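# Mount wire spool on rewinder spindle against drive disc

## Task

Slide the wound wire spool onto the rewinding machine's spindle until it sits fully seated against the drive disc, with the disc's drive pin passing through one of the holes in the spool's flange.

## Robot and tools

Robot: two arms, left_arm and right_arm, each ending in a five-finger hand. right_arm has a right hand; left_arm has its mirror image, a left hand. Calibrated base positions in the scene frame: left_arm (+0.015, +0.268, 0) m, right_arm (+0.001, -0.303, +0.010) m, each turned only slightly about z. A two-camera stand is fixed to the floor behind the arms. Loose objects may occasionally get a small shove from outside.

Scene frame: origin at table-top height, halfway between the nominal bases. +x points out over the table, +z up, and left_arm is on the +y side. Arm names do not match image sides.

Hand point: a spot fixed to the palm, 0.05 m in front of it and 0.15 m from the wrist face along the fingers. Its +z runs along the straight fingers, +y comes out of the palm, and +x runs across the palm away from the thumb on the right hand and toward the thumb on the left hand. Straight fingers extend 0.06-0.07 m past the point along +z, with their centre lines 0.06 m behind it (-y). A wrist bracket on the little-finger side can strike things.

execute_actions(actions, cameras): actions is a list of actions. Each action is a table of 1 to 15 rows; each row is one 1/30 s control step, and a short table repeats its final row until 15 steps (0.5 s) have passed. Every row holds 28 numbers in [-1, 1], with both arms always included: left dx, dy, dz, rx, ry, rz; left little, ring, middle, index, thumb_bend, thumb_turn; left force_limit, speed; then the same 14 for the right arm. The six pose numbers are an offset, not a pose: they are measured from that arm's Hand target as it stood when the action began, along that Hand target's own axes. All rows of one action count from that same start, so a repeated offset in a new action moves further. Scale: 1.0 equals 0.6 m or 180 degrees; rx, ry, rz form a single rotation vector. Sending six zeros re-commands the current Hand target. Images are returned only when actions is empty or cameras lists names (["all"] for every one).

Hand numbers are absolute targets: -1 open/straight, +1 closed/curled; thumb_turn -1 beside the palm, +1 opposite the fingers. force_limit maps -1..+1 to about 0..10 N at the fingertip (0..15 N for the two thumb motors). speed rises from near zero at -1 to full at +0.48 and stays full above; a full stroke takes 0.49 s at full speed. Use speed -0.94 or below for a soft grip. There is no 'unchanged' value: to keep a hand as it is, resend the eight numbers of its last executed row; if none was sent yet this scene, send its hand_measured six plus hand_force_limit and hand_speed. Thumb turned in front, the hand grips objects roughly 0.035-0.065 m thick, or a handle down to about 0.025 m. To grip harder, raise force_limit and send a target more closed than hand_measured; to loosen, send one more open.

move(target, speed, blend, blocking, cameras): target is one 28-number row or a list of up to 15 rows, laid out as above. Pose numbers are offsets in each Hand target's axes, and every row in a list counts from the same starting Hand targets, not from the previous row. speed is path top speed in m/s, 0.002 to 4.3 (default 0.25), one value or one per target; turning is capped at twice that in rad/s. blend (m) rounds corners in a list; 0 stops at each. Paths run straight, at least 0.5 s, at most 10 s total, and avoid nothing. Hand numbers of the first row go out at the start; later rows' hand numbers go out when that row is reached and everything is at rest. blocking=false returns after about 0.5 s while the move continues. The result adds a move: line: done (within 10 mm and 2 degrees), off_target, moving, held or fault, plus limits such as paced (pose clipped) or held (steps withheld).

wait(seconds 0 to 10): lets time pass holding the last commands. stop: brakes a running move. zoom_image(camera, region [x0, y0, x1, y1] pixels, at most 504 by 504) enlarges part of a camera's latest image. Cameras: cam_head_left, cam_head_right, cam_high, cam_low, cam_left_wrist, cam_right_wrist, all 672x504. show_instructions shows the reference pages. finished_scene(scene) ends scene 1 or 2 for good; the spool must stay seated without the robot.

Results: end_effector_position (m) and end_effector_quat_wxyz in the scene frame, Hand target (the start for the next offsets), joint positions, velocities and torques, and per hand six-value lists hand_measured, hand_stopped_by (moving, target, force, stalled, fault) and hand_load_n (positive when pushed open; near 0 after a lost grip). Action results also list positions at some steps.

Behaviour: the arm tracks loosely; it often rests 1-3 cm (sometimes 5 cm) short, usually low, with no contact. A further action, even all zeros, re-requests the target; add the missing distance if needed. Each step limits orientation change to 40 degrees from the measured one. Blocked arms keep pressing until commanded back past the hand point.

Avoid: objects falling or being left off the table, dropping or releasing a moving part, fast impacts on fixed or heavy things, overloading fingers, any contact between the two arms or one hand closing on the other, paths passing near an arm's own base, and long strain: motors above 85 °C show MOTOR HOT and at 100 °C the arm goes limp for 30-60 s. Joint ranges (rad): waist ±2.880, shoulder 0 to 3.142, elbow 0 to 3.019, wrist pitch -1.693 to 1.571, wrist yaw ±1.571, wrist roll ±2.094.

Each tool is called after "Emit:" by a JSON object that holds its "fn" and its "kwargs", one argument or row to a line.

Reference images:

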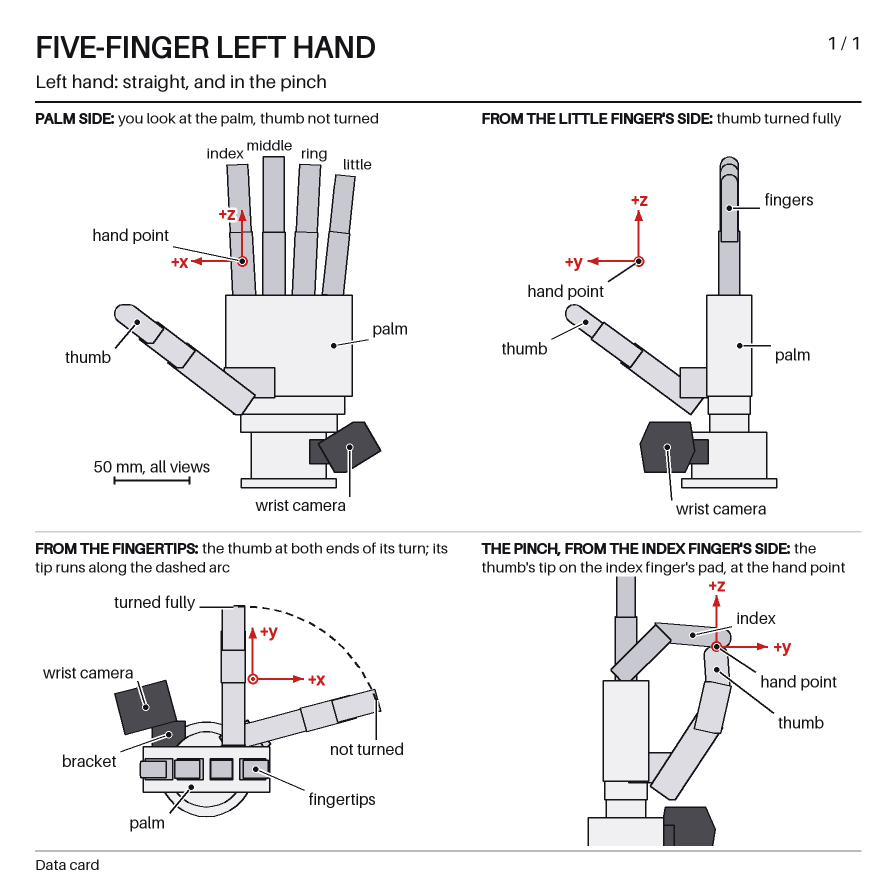

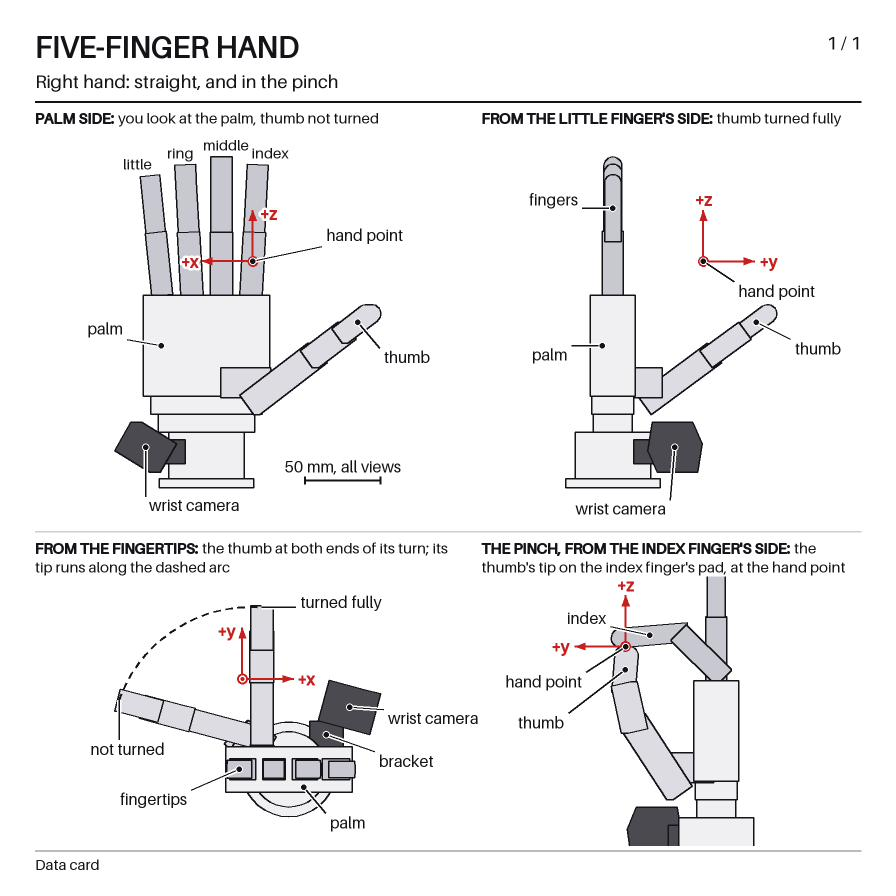

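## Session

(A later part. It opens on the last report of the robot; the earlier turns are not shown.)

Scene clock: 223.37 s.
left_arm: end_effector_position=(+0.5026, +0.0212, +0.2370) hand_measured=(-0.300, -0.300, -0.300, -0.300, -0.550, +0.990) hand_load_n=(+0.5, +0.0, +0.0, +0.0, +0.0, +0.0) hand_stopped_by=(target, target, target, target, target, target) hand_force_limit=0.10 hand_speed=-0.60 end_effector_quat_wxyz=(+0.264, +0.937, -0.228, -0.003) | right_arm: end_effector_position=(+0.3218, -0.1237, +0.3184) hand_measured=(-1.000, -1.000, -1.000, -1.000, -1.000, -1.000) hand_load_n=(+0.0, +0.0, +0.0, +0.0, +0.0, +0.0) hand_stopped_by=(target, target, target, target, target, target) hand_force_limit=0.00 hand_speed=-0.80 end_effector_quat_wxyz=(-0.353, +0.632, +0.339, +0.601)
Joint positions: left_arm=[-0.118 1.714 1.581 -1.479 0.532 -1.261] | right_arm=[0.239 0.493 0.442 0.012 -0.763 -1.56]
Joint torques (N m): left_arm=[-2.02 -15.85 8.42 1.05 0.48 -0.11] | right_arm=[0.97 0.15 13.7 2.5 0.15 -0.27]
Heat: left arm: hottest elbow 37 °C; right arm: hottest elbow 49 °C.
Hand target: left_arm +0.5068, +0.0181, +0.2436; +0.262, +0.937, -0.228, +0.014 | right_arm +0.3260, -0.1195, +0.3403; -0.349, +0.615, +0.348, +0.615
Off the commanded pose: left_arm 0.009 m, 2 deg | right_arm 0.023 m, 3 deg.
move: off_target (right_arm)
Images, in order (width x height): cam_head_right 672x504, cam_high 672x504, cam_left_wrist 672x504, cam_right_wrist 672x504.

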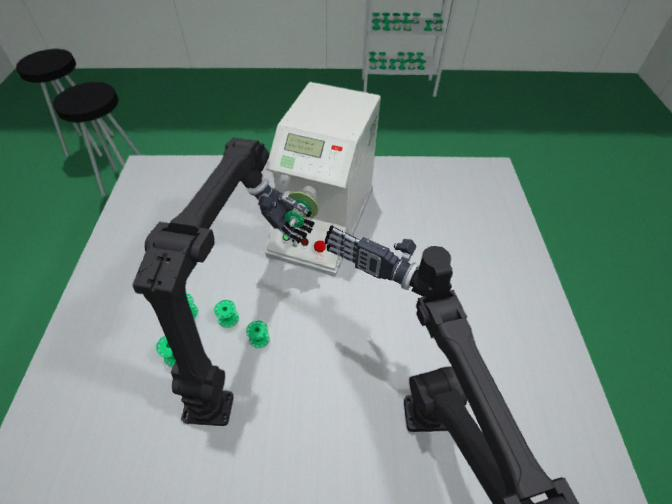

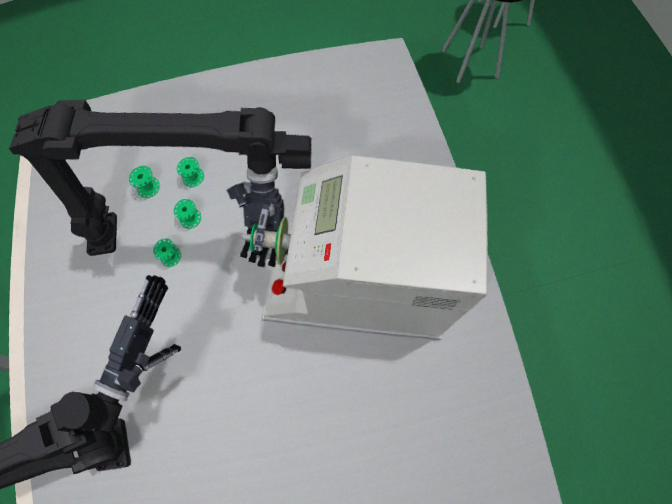

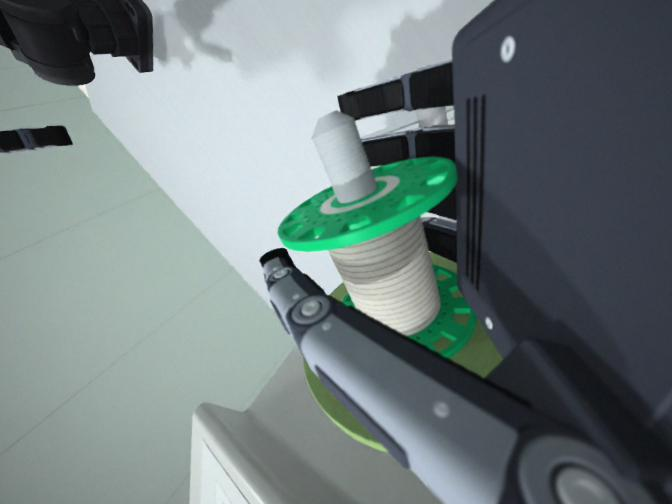

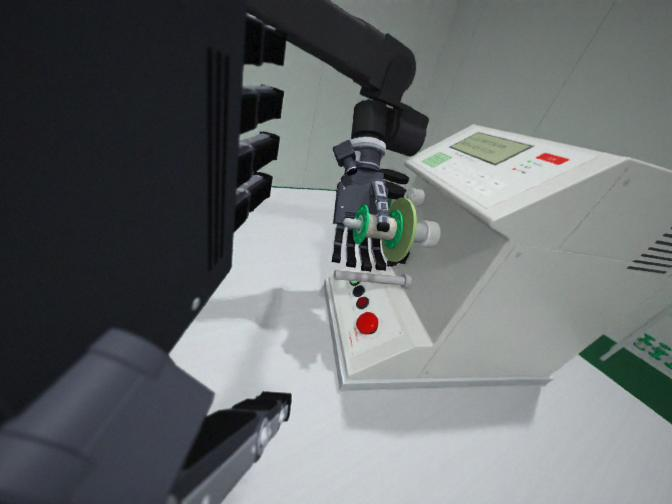

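Emit:
{"fn": "move", "kwargs": {
  "target": [
    [-0.016,-0.001,-0.001,0.0003,-0.0064,-0.0358,-0.3,-0.3,-0.3,-0.3,-0.55,0.99,0.1,-0.6,0,0,0,0,0,0,-1,-1,-1,-1,-1,-1,0,-0.8],
    [-0.031,-0.0406,-0.0307,0.0008,-0.0128,-0.0716,-0.3,-0.3,-0.3,-0.3,-0.55,0.99,0.1,-0.6,0,0,0,0,0,0,-1,-1,-1,-1,-1,-1,0,-0.8]
  ],
  "speed": 0.06,
  "blend": 0.003,
  "cameras": ["cam_right_wrist","cam_high","cam_left_wrist","cam_head_right","cam_low"]
}}

Emit:
{"fn": "zoom_image", "kwargs": {
  "camera": "cam_right_wrist",
  "region": [335, 190, 435, 265]
}}

Emit:
{"fn": "zoom_image", "kwargs": {
  "camera": "cam_high",
  "region": [235, 200, 295, 260]
}}

Scene clock: 231.40 s.
left_arm: end_effector_position=(+0.5039, +0.0499, +0.2391) hand_measured=(-0.300, -0.300, -0.300, -0.300, -0.550, +0.990) hand_load_n=(+0.0, +0.0, +0.0, +0.0, +0.0, +0.0) hand_stopped_by=(target, target, target, target, target, target) hand_force_limit=0.10 hand_speed=-0.60 end_effector_quat_wxyz=(+0.258, +0.956, -0.136, -0.034) | right_arm: end_effector_position=(+0.3218, -0.1237, +0.3184) hand_measured=(-1.000, -1.000, -1.000, -1.000, -1.000, -1.000) hand_load_n=(+0.0, +0.0, +0.0, +0.0, +0.0, +0.0) hand_stopped_by=(target, target, target, target, target, target) hand_force_limit=0.00 hand_speed=-0.80 end_effector_quat_wxyz=(-0.353, +0.632, +0.339, +0.601)
Joint positions: left_arm=[-0.07 1.685 1.557 -1.526 0.52 -1.396] | right_arm=[0.239 0.493 0.442 0.012 -0.763 -1.56]
Joint torques (N m): left_arm=[-1.03 -15.21 8.25 -0.68 0.38 -0.1] | right_arm=[0.97 0.15 13.68 2.51 0.15 -0.27]
Heat: left arm: hottest elbow 37 °C; right arm: hottest elbow 49 °C.
Hand target: left_arm +0.5025, +0.0536, +0.2449; +0.257, +0.958, -0.127, -0.034 | right_arm +0.3260, -0.1195, +0.3403; -0.349, +0.615, +0.348, +0.615
Off the commanded pose: left_arm 0.007 m, 1 deg | right_arm 0.023 m, 3 deg.
move: off_target (right_arm)
Images, in order (width x height): cam_head_right 672x504, cam_high 672x504, cam_low 672x504, cam_left_wrist 672x504, cam_right_wrist 672x504.

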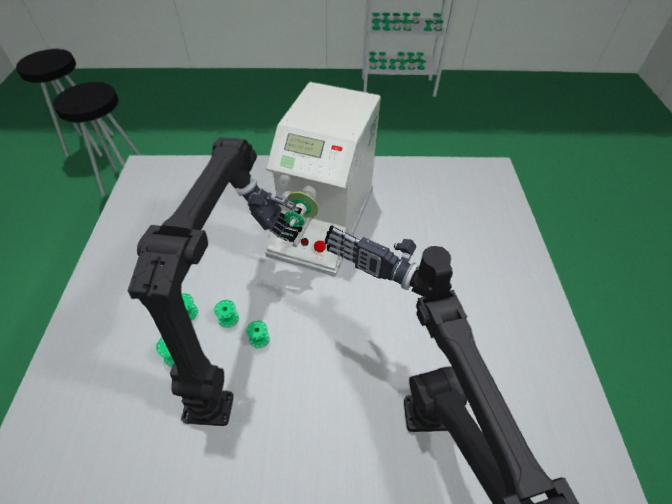

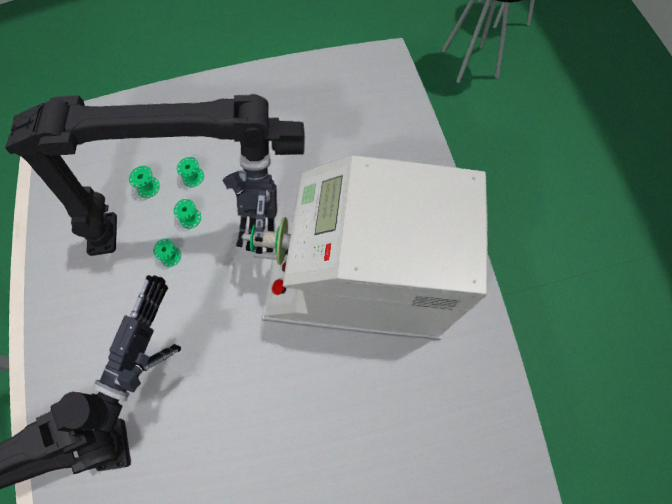

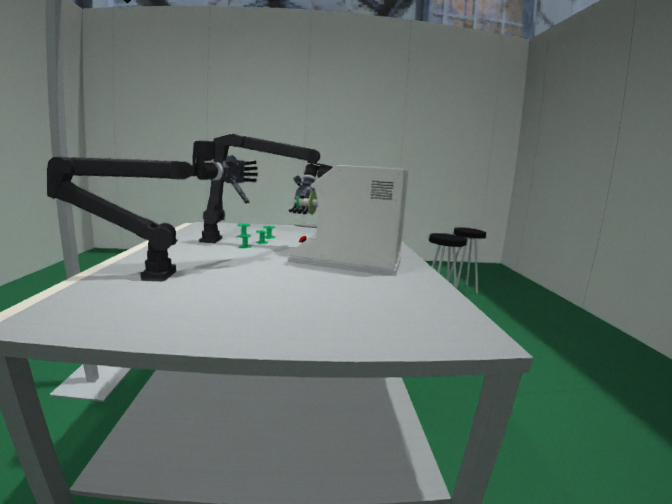

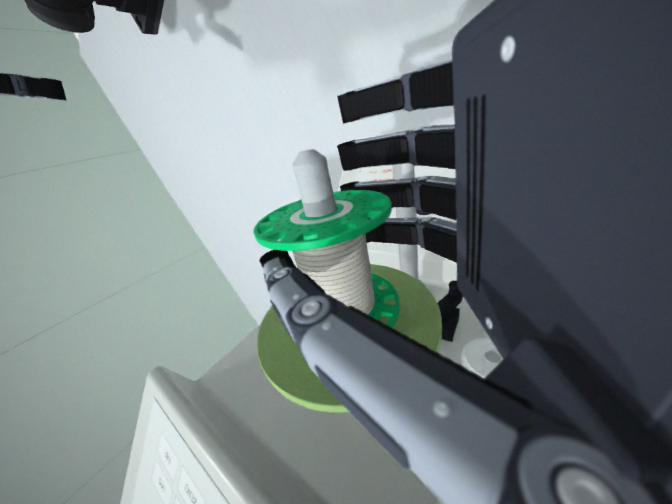

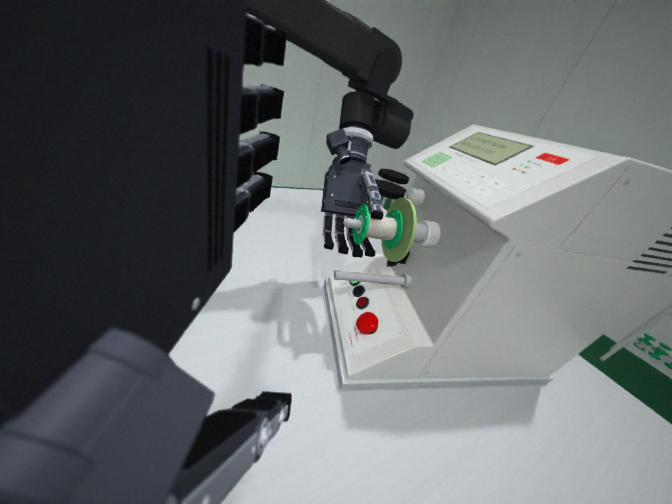

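Scaled by 5.040 from the camera's 672x504 image, which has a finer 960x720 frame.

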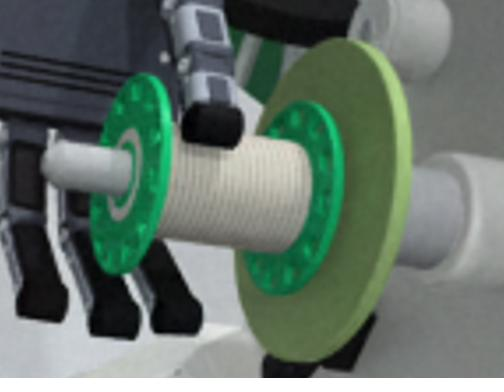

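Scaled by 8.400 from the camera's 672x504 image, which has a finer 960x720 frame.

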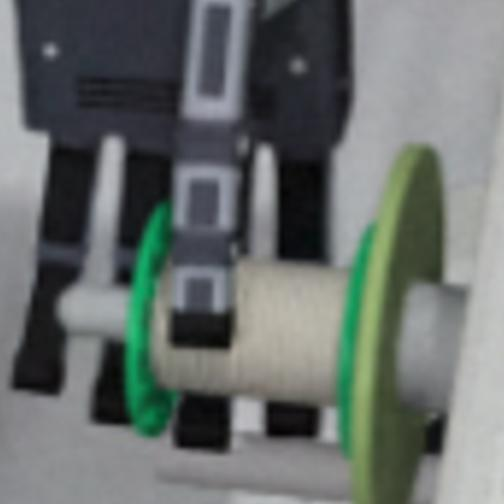

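Emit:
{"fn": "execute_actions", "kwargs": {
  "actions": []
}}

Scene clock: 232.70 s.
left_arm: end_effector_position=(+0.5040, +0.0499, +0.2391) hand_measured=(-0.300, -0.300, -0.300, -0.300, -0.550, +0.990) hand_load_n=(+0.0, +0.0, +0.0, +0.0, +0.0, +0.0) hand_stopped_by=(target, target, target, target, target, target) hand_force_limit=0.10 hand_speed=-0.60 end_effector_quat_wxyz=(+0.258, +0.956, -0.136, -0.034) | right_arm: end_effector_position=(+0.3218, -0.1237, +0.3184) hand_measured=(-1.000, -1.000, -1.000, -1.000, -1.000, -1.000) hand_load_n=(-0.5, +0.0, +0.0, +0.0, +0.0, +0.0) hand_stopped_by=(target, target, target, target, target, target) hand_force_limit=0.00 hand_speed=-0.80 end_effector_quat_wxyz=(-0.353, +0.632, +0.339, +0.601)
Joint positions: left_arm=[-0.07 1.685 1.557 -1.526 0.52 -1.396] | right_arm=[0.239 0.493 0.442 0.012 -0.763 -1.56]
Joint velocities: within noise
Joint torques (N m): left_arm=[-1.2 -15.33 8.27 -0.65 0.38 -0.1] | right_arm=[0.97 0.15 13.7 2.51 0.15 -0.27]
Motor temperatures (°C): left_arm=[25 27 37 27 25 24] | right_arm=[26 26 49 24 27 25]
Heat: left arm: hottest elbow 37 °C; right arm: hottest elbow 49 °C.
Hand target: left_arm +0.5025, +0.0536, +0.2449; +0.257, +0.958, -0.127, -0.034 | right_arm +0.3260, -0.1195, +0.3403; -0.349, +0.615, +0.348, +0.615
Off the commanded pose: left_arm 0.007 m, 1 deg | right_arm 0.023 m, 3 deg.

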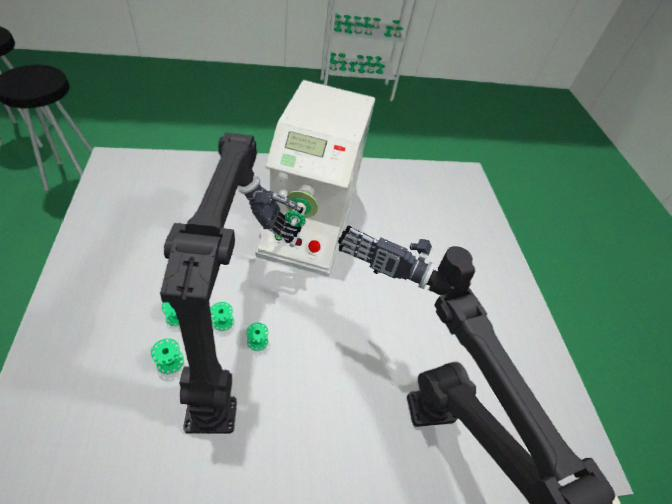

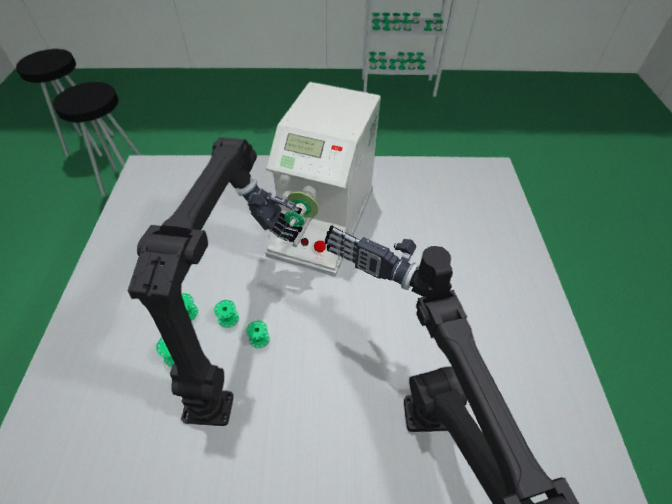

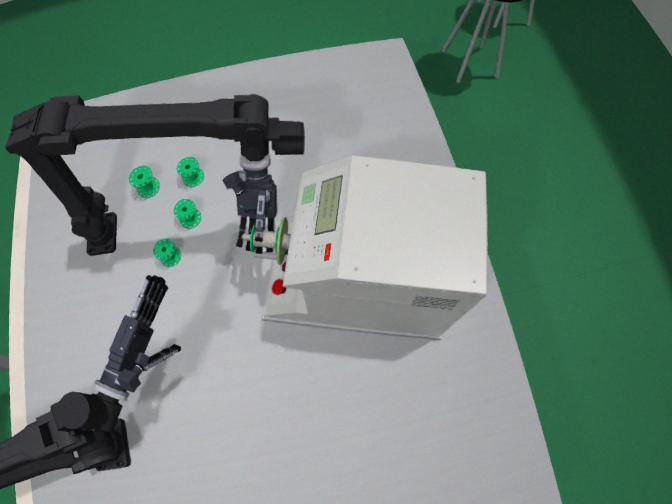

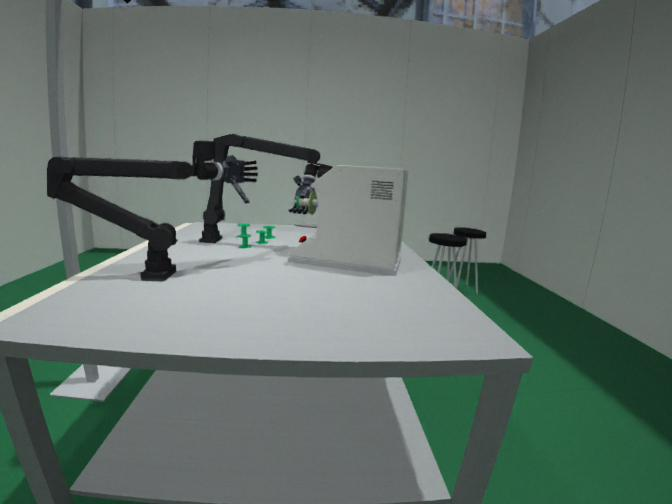

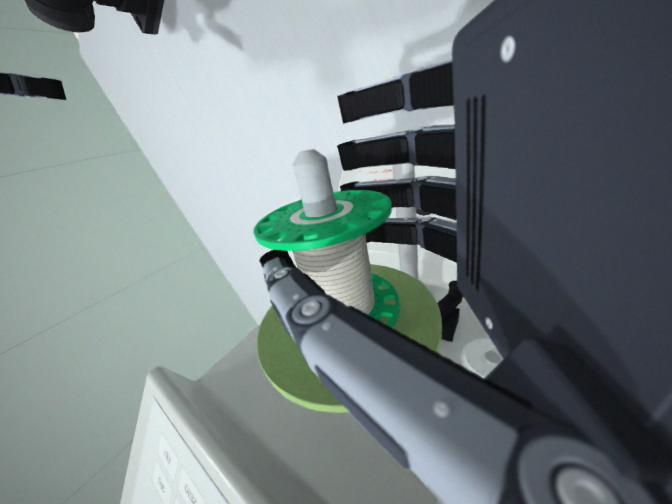

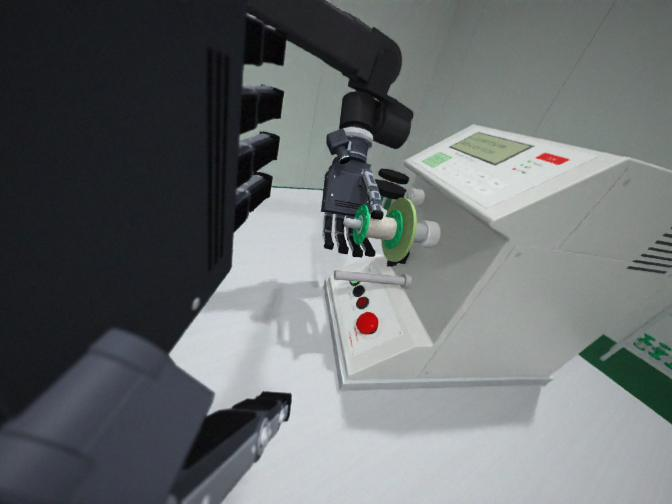

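Emit:
{"fn": "zoom_image", "kwargs": {
  "camera": "cam_left_wrist",
  "region": [200, 120, 480, 430]
}}

Emit:
{"fn": "zoom_image", "kwargs": {
  "camera": "cam_right_wrist",
  "region": [310, 170, 440, 280]
}}

Emit:
{"fn": "zoom_image", "kwargs": {
  "camera": "cam_high",
  "region": [220, 190, 300, 270]
}}

Scaled by 1.626 from the camera's 672x504 image, which has a finer 960x720 frame.

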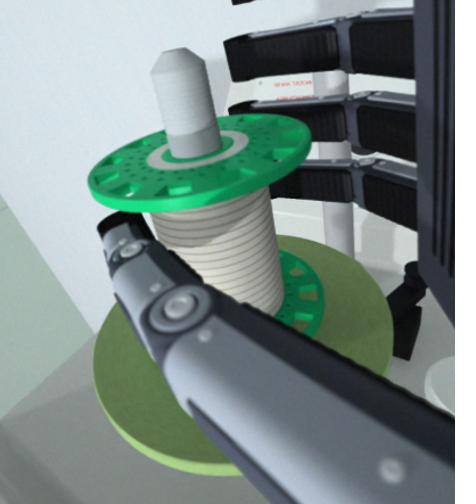

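Scaled by 3.877 from the camera's 672x504 image, which has a finer 960x720 frame.

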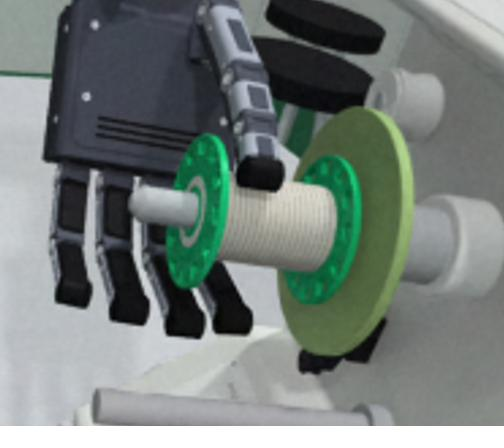

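Scaled by 6.300 from the camera's 672x504 image, which has a finer 960x720 frame.

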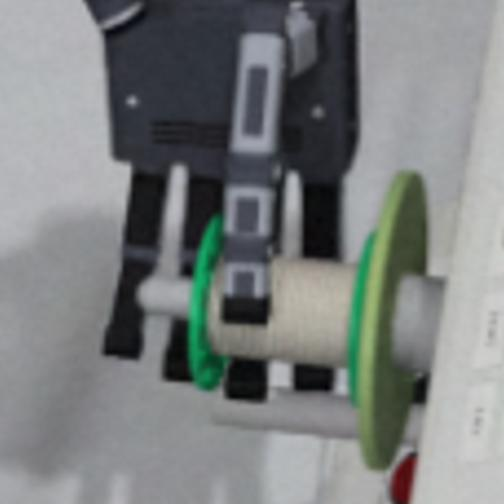

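Emit:
{"fn": "move", "kwargs": {
  "target": [0.03,-0.004,0.004,0,0,0,-0.3,-0.3,-0.3,-0.3,-0.55,0.99,0.1,-0.6,0,0,0,0,0,0,-1,-1,-1,-1,-1,-1,0,-0.8],
  "speed": 0.03,
  "cameras": ["cam_right_wrist","cam_high","cam_left_wrist"]
}}

Emit:
{"fn": "zoom_image", "kwargs": {
  "camera": "cam_high",
  "region": [220, 190, 300, 270]
}}

Emit:
{"fn": "zoom_image", "kwargs": {
  "camera": "cam_right_wrist",
  "region": [310, 170, 440, 280]
}}

Scene clock: 234.90 s.
left_arm: end_effector_position=(+0.5043, +0.0499, +0.2372) hand_measured=(-0.300, -0.300, -0.300, -0.300, -0.550, +0.990) hand_load_n=(+0.0, +0.0, +0.0, +0.0, +0.0, +0.0) hand_stopped_by=(target, target, target, target, target, target) hand_force_limit=0.10 hand_speed=-0.60 end_effector_quat_wxyz=(+0.258, +0.956, -0.133, -0.037) | right_arm: end_effector_position=(+0.3218, -0.1237, +0.3184) hand_measured=(-1.000, -1.000, -1.000, -1.000, -1.000, -1.000) hand_load_n=(+0.0, +0.0, +0.0, +0.0, +0.0, +0.0) hand_stopped_by=(target, target, target, target, target, target) hand_force_limit=0.00 hand_speed=-0.80 end_effector_quat_wxyz=(-0.353, +0.632, +0.339, +0.601)
Joint positions: left_arm=[-0.07 1.688 1.557 -1.527 0.52 -1.4] | right_arm=[0.239 0.493 0.442 0.012 -0.763 -1.56]
Joint torques (N m): left_arm=[-1.38 -12.22 12.26 -0.58 0.41 -0.1] | right_arm=[0.97 0.15 13.68 2.5 0.15 -0.27]
Heat: left arm: hottest elbow 36 °C; right arm: hottest elbow 49 °C.
Hand target: left_arm +0.5201, +0.0497, +0.2416; +0.257, +0.958, -0.127, -0.034 | right_arm +0.3260, -0.1195, +0.3403; -0.349, +0.615, +0.348, +0.615
Off the commanded pose: left_arm 0.016 m, 1 deg | right_arm 0.023 m, 3 deg.
move: off_target (left_arm, right_arm)
Images, in order (width x height): cam_high 672x504, cam_left_wrist 672x504, cam_right_wrist 672x504.

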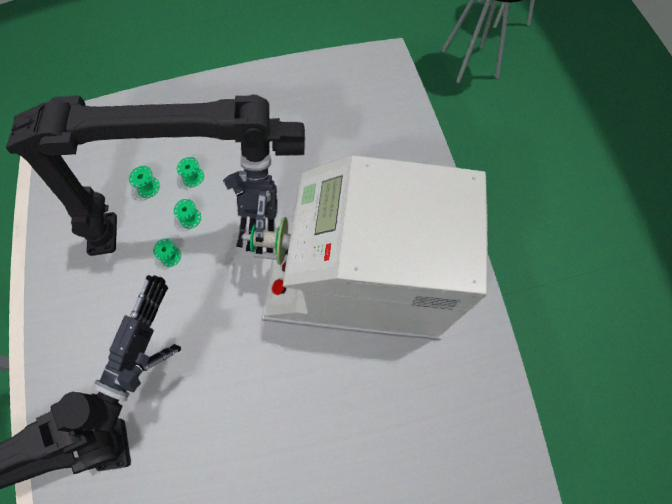

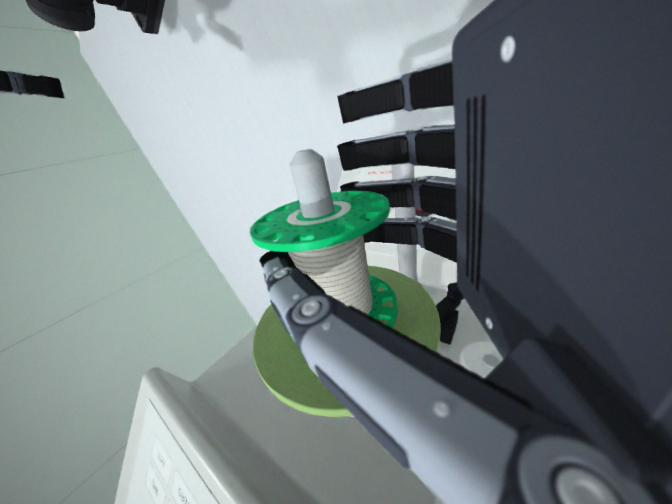

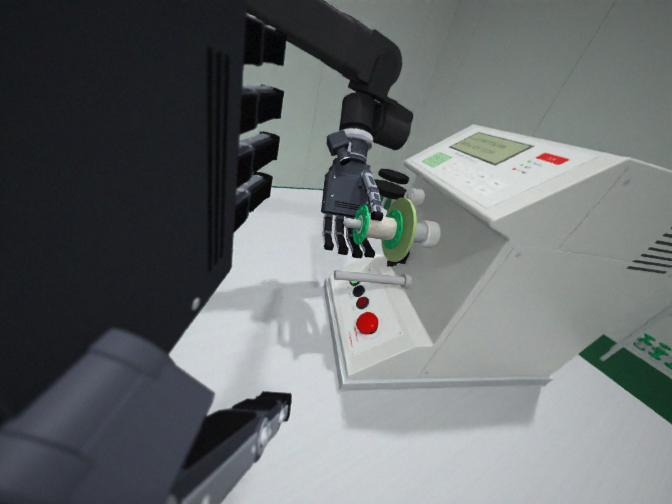

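Scaled by 6.300 from the camera's 672x504 image, which has a finer 960x720 frame.

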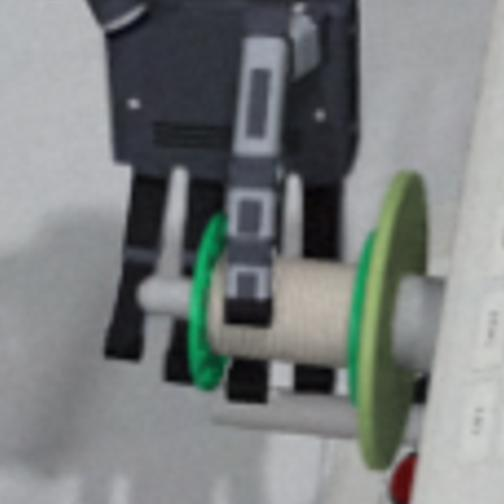

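Scaled by 3.877 from the camera's 672x504 image, which has a finer 960x720 frame.

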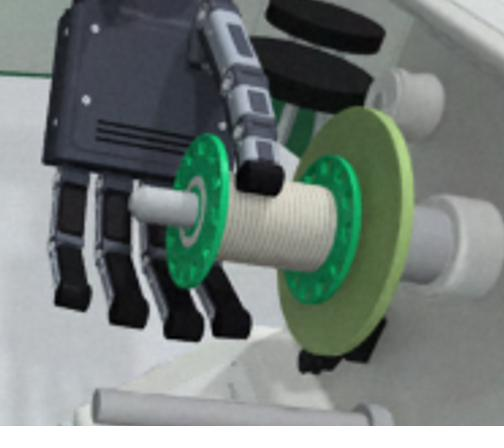

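Emit:
{"fn": "move", "kwargs": {
  "target": [0.013,-0.006,0.0,0,0,0,-0.3,-0.3,-0.3,-0.3,-0.55,0.99,0.1,-0.6,0,0,0,0,0,0,-1,-1,-1,-1,-1,-1,0,-0.8],
  "speed": 0.03,
  "cameras": ["cam_right_wrist","cam_high","cam_left_wrist"]
}}

Emit:
{"fn": "zoom_image", "kwargs": {
  "camera": "cam_high",
  "region": [220, 190, 300, 270]
}}

Emit:
{"fn": "zoom_image", "kwargs": {
  "camera": "cam_right_wrist",
  "region": [310, 170, 440, 280]
}}

Scene clock: 236.50 s.
left_arm: end_effector_position=(+0.5123, +0.0488, +0.2374) hand_measured=(-0.300, -0.300, -0.300, -0.300, -0.550, +0.990) hand_load_n=(+0.0, +0.0, +0.0, +0.0, +0.0, +0.0) hand_stopped_by=(target, target, target, target, target, target) hand_force_limit=0.10 hand_speed=-0.60 end_effector_quat_wxyz=(+0.258, +0.956, -0.133, -0.037) | right_arm: end_effector_position=(+0.3218, -0.1237, +0.3184) hand_measured=(-1.000, -1.000, -1.000, -1.000, -1.000, -1.000) hand_load_n=(+0.0, -0.5, +0.0, +0.0, +0.0, +0.0) hand_stopped_by=(target, target, target, target, target, target) hand_force_limit=0.00 hand_speed=-0.80 end_effector_quat_wxyz=(-0.353, +0.632, +0.339, +0.601)
Joint positions: left_arm=[-0.07 1.709 1.584 -1.533 0.52 -1.401] | right_arm=[0.239 0.493 0.442 0.012 -0.763 -1.56]
Joint torques (N m): left_arm=[-1.08 -12.4 12.11 -0.58 0.39 -0.06] | right_arm=[0.97 0.15 13.7 2.51 0.15 -0.27]
Heat: left arm: hottest elbow 37 °C; right arm: hottest elbow 49 °C.
Hand target: left_arm +0.5285, +0.0507, +0.2399; +0.257, +0.958, -0.127, -0.034 | right_arm +0.3260, -0.1195, +0.3403; -0.349, +0.615, +0.348, +0.615
Off the commanded pose: left_arm 0.016 m, 1 deg | right_arm 0.023 m, 3 deg.
move: off_target (left_arm, right_arm)
Images, in order (width x height): cam_high 672x504, cam_left_wrist 672x504, cam_right_wrist 672x504.

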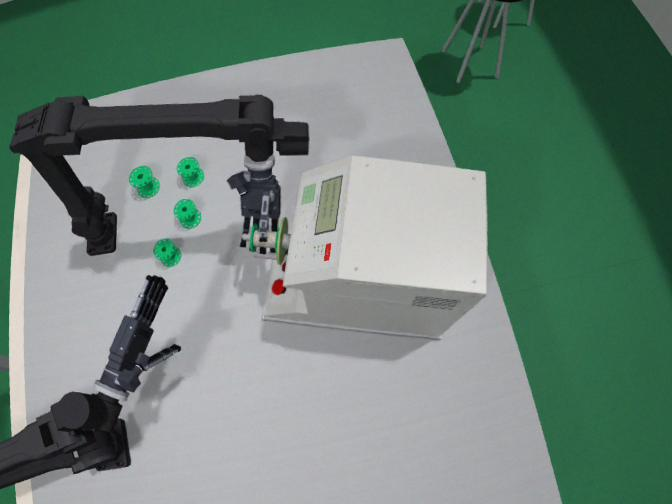

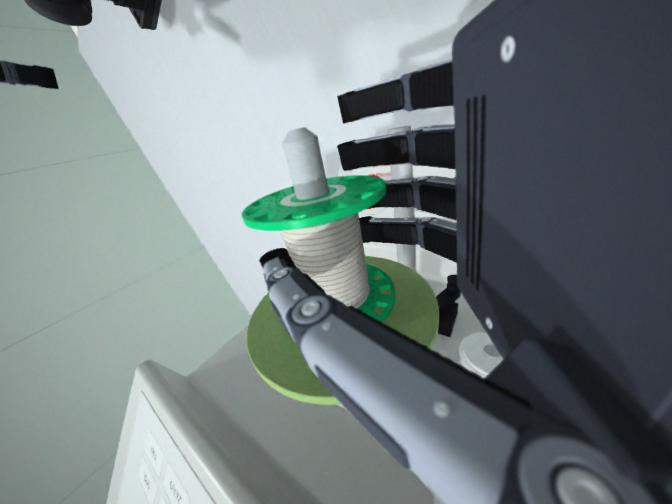

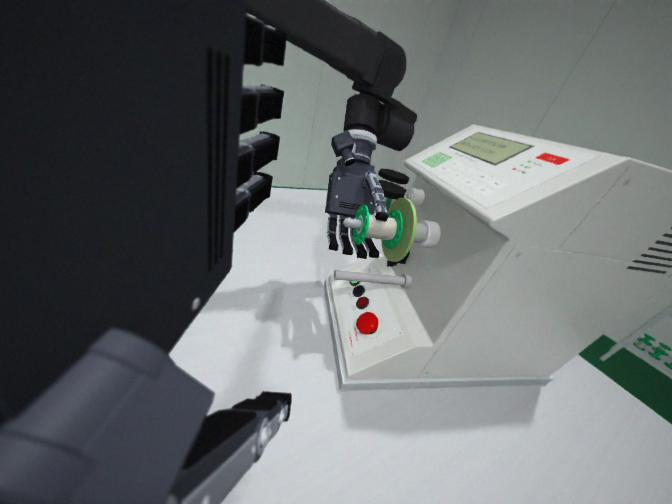

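Scaled by 6.300 from the camera's 672x504 image, which has a finer 960x720 frame.

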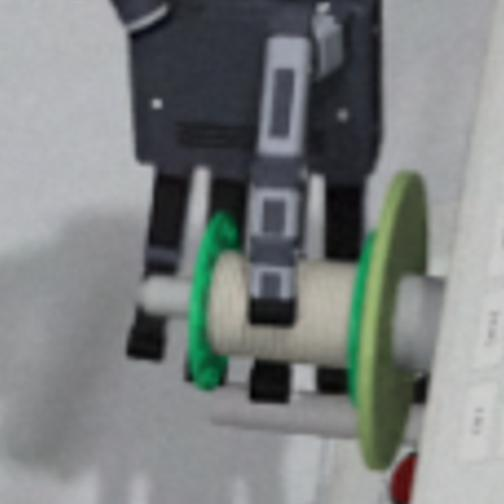

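Scaled by 3.877 from the camera's 672x504 image, which has a finer 960x720 frame.

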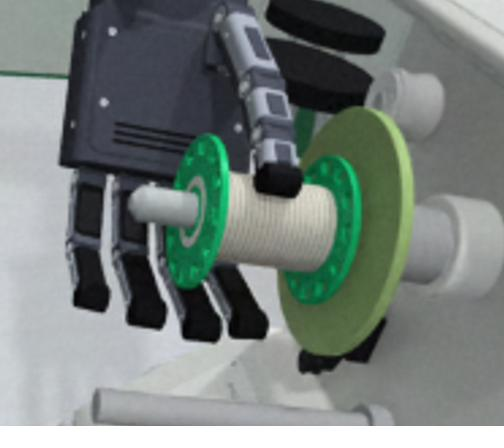

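Emit:
{"fn": "move", "kwargs": {
  "target": [-0.004,0.002,0.013,0,0,0,-0.3,-0.3,-0.3,-0.3,-0.55,0.99,0.1,-0.6,0,0,0,0,0,0,-1,-1,-1,-1,-1,-1,0,-0.8],
  "speed": 0.03,
  "cameras": ["cam_left_wrist"]
}}

Scene clock: 238.27 s.
left_arm: end_effector_position=(+0.5129, +0.0488, +0.2374) hand_measured=(-0.300, -0.300, -0.300, -0.300, -0.550, +0.990) hand_load_n=(+0.0, +0.0, +0.0, +0.0, +0.0, +0.0) hand_stopped_by=(target, target, target, target, target, target) hand_force_limit=0.10 hand_speed=-0.60 end_effector_quat_wxyz=(+0.258, +0.956, -0.132, -0.036) | right_arm: end_effector_position=(+0.3218, -0.1237, +0.3184) hand_measured=(-1.000, -1.000, -1.000, -1.000, -1.000, -1.000) hand_load_n=(+0.0, +0.0, +0.0, +0.0, +0.0, +0.0) hand_stopped_by=(target, target, target, target, target, target) hand_force_limit=0.00 hand_speed=-0.80 end_effector_quat_wxyz=(-0.353, +0.632, +0.339, +0.601)
Joint positions: left_arm=[-0.07 1.709 1.584 -1.531 0.52 -1.403] | right_arm=[0.239 0.493 0.442 0.012 -0.763 -1.56]
Joint torques (N m): left_arm=[-1.79 -12.81 10.24 0.27 0.4 -0.11] | right_arm=[0.97 0.15 13.68 2.5 0.15 -0.26]
Heat: left arm: hottest elbow 36 °C; right arm: hottest elbow 49 °C.
Hand target: left_arm +0.5248, +0.0465, +0.2337; +0.257, +0.958, -0.127, -0.034 | right_arm +0.3260, -0.1195, +0.3403; -0.349, +0.615, +0.348, +0.615
Off the commanded pose: left_arm 0.013 m, 1 deg | right_arm 0.023 m, 3 deg.
move: off_target (left_arm, right_arm)
Images, in order (width x height): cam_left_wrist 672x504.

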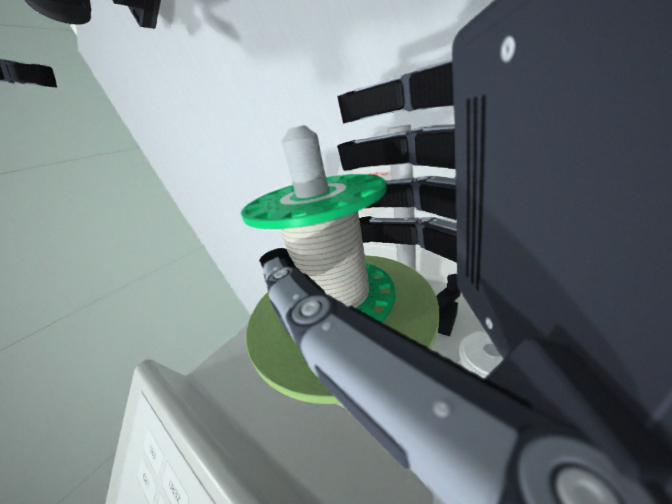

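Emit:
{"fn": "move", "kwargs": {
  "target": [-0.003,0.0,0.01,0,0,0,-0.3,-0.3,-0.3,-0.3,-0.55,0.99,0.1,-0.6,0,0,0,0,0,0,-1,-1,-1,-1,-1,-1,0,-0.8],
  "speed": 0.03,
  "cameras": ["cam_left_wrist"]
}}

Scene clock: 239.23 s.
left_arm: end_effector_position=(+0.5169, +0.0480, +0.2374) hand_measured=(-0.300, -0.300, -0.300, -0.300, -0.550, +0.990) hand_load_n=(+0.0, +0.0, +0.0, +0.0, +0.5, +0.0) hand_stopped_by=(target, target, target, target, target, target) hand_force_limit=0.10 hand_speed=-0.60 end_effector_quat_wxyz=(+0.258, +0.957, -0.132, -0.028) | right_arm: end_effector_position=(+0.3218, -0.1237, +0.3184) hand_measured=(-1.000, -1.000, -1.000, -1.000, -1.000, -1.000) hand_load_n=(+0.0, +0.0, +0.0, +0.0, +0.0, +0.0) hand_stopped_by=(target, target, target, target, target, target) hand_force_limit=0.00 hand_speed=-0.80 end_effector_quat_wxyz=(-0.353, +0.632, +0.339, +0.601)
Joint positions: left_arm=[-0.071 1.709 1.584 -1.513 0.52 -1.409] | right_arm=[0.239 0.493 0.442 0.012 -0.763 -1.56]
Joint torques (N m): left_arm=[-2.14 -13.04 8.8 0.31 0.42 -0.12] | right_arm=[0.97 0.15 13.7 2.51 0.15 -0.27]
Heat: left arm: hottest elbow 36 °C; right arm: hottest elbow 49 °C.
Hand target: left_arm +0.5223, +0.0441, +0.2285; +0.257, +0.958, -0.127, -0.034 | right_arm +0.3260, -0.1195, +0.3403; -0.349, +0.615, +0.348, +0.615
Off the commanded pose: left_arm 0.011 m, 1 deg | right_arm 0.023 m, 3 deg.
move: off_target (left_arm, right_arm)
Images, in order (width x height): cam_left_wrist 672x504.

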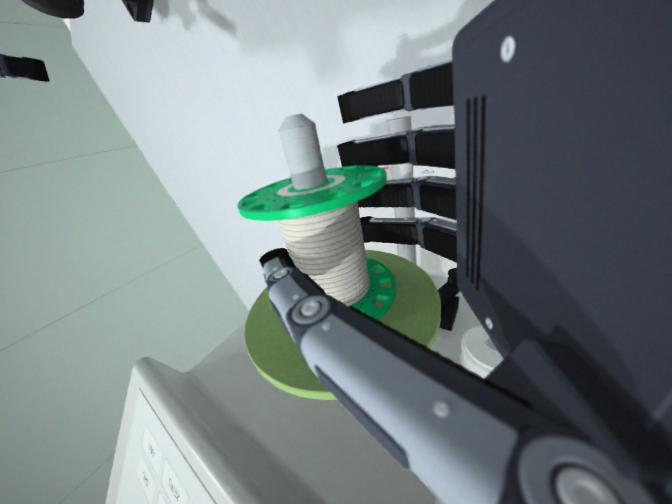

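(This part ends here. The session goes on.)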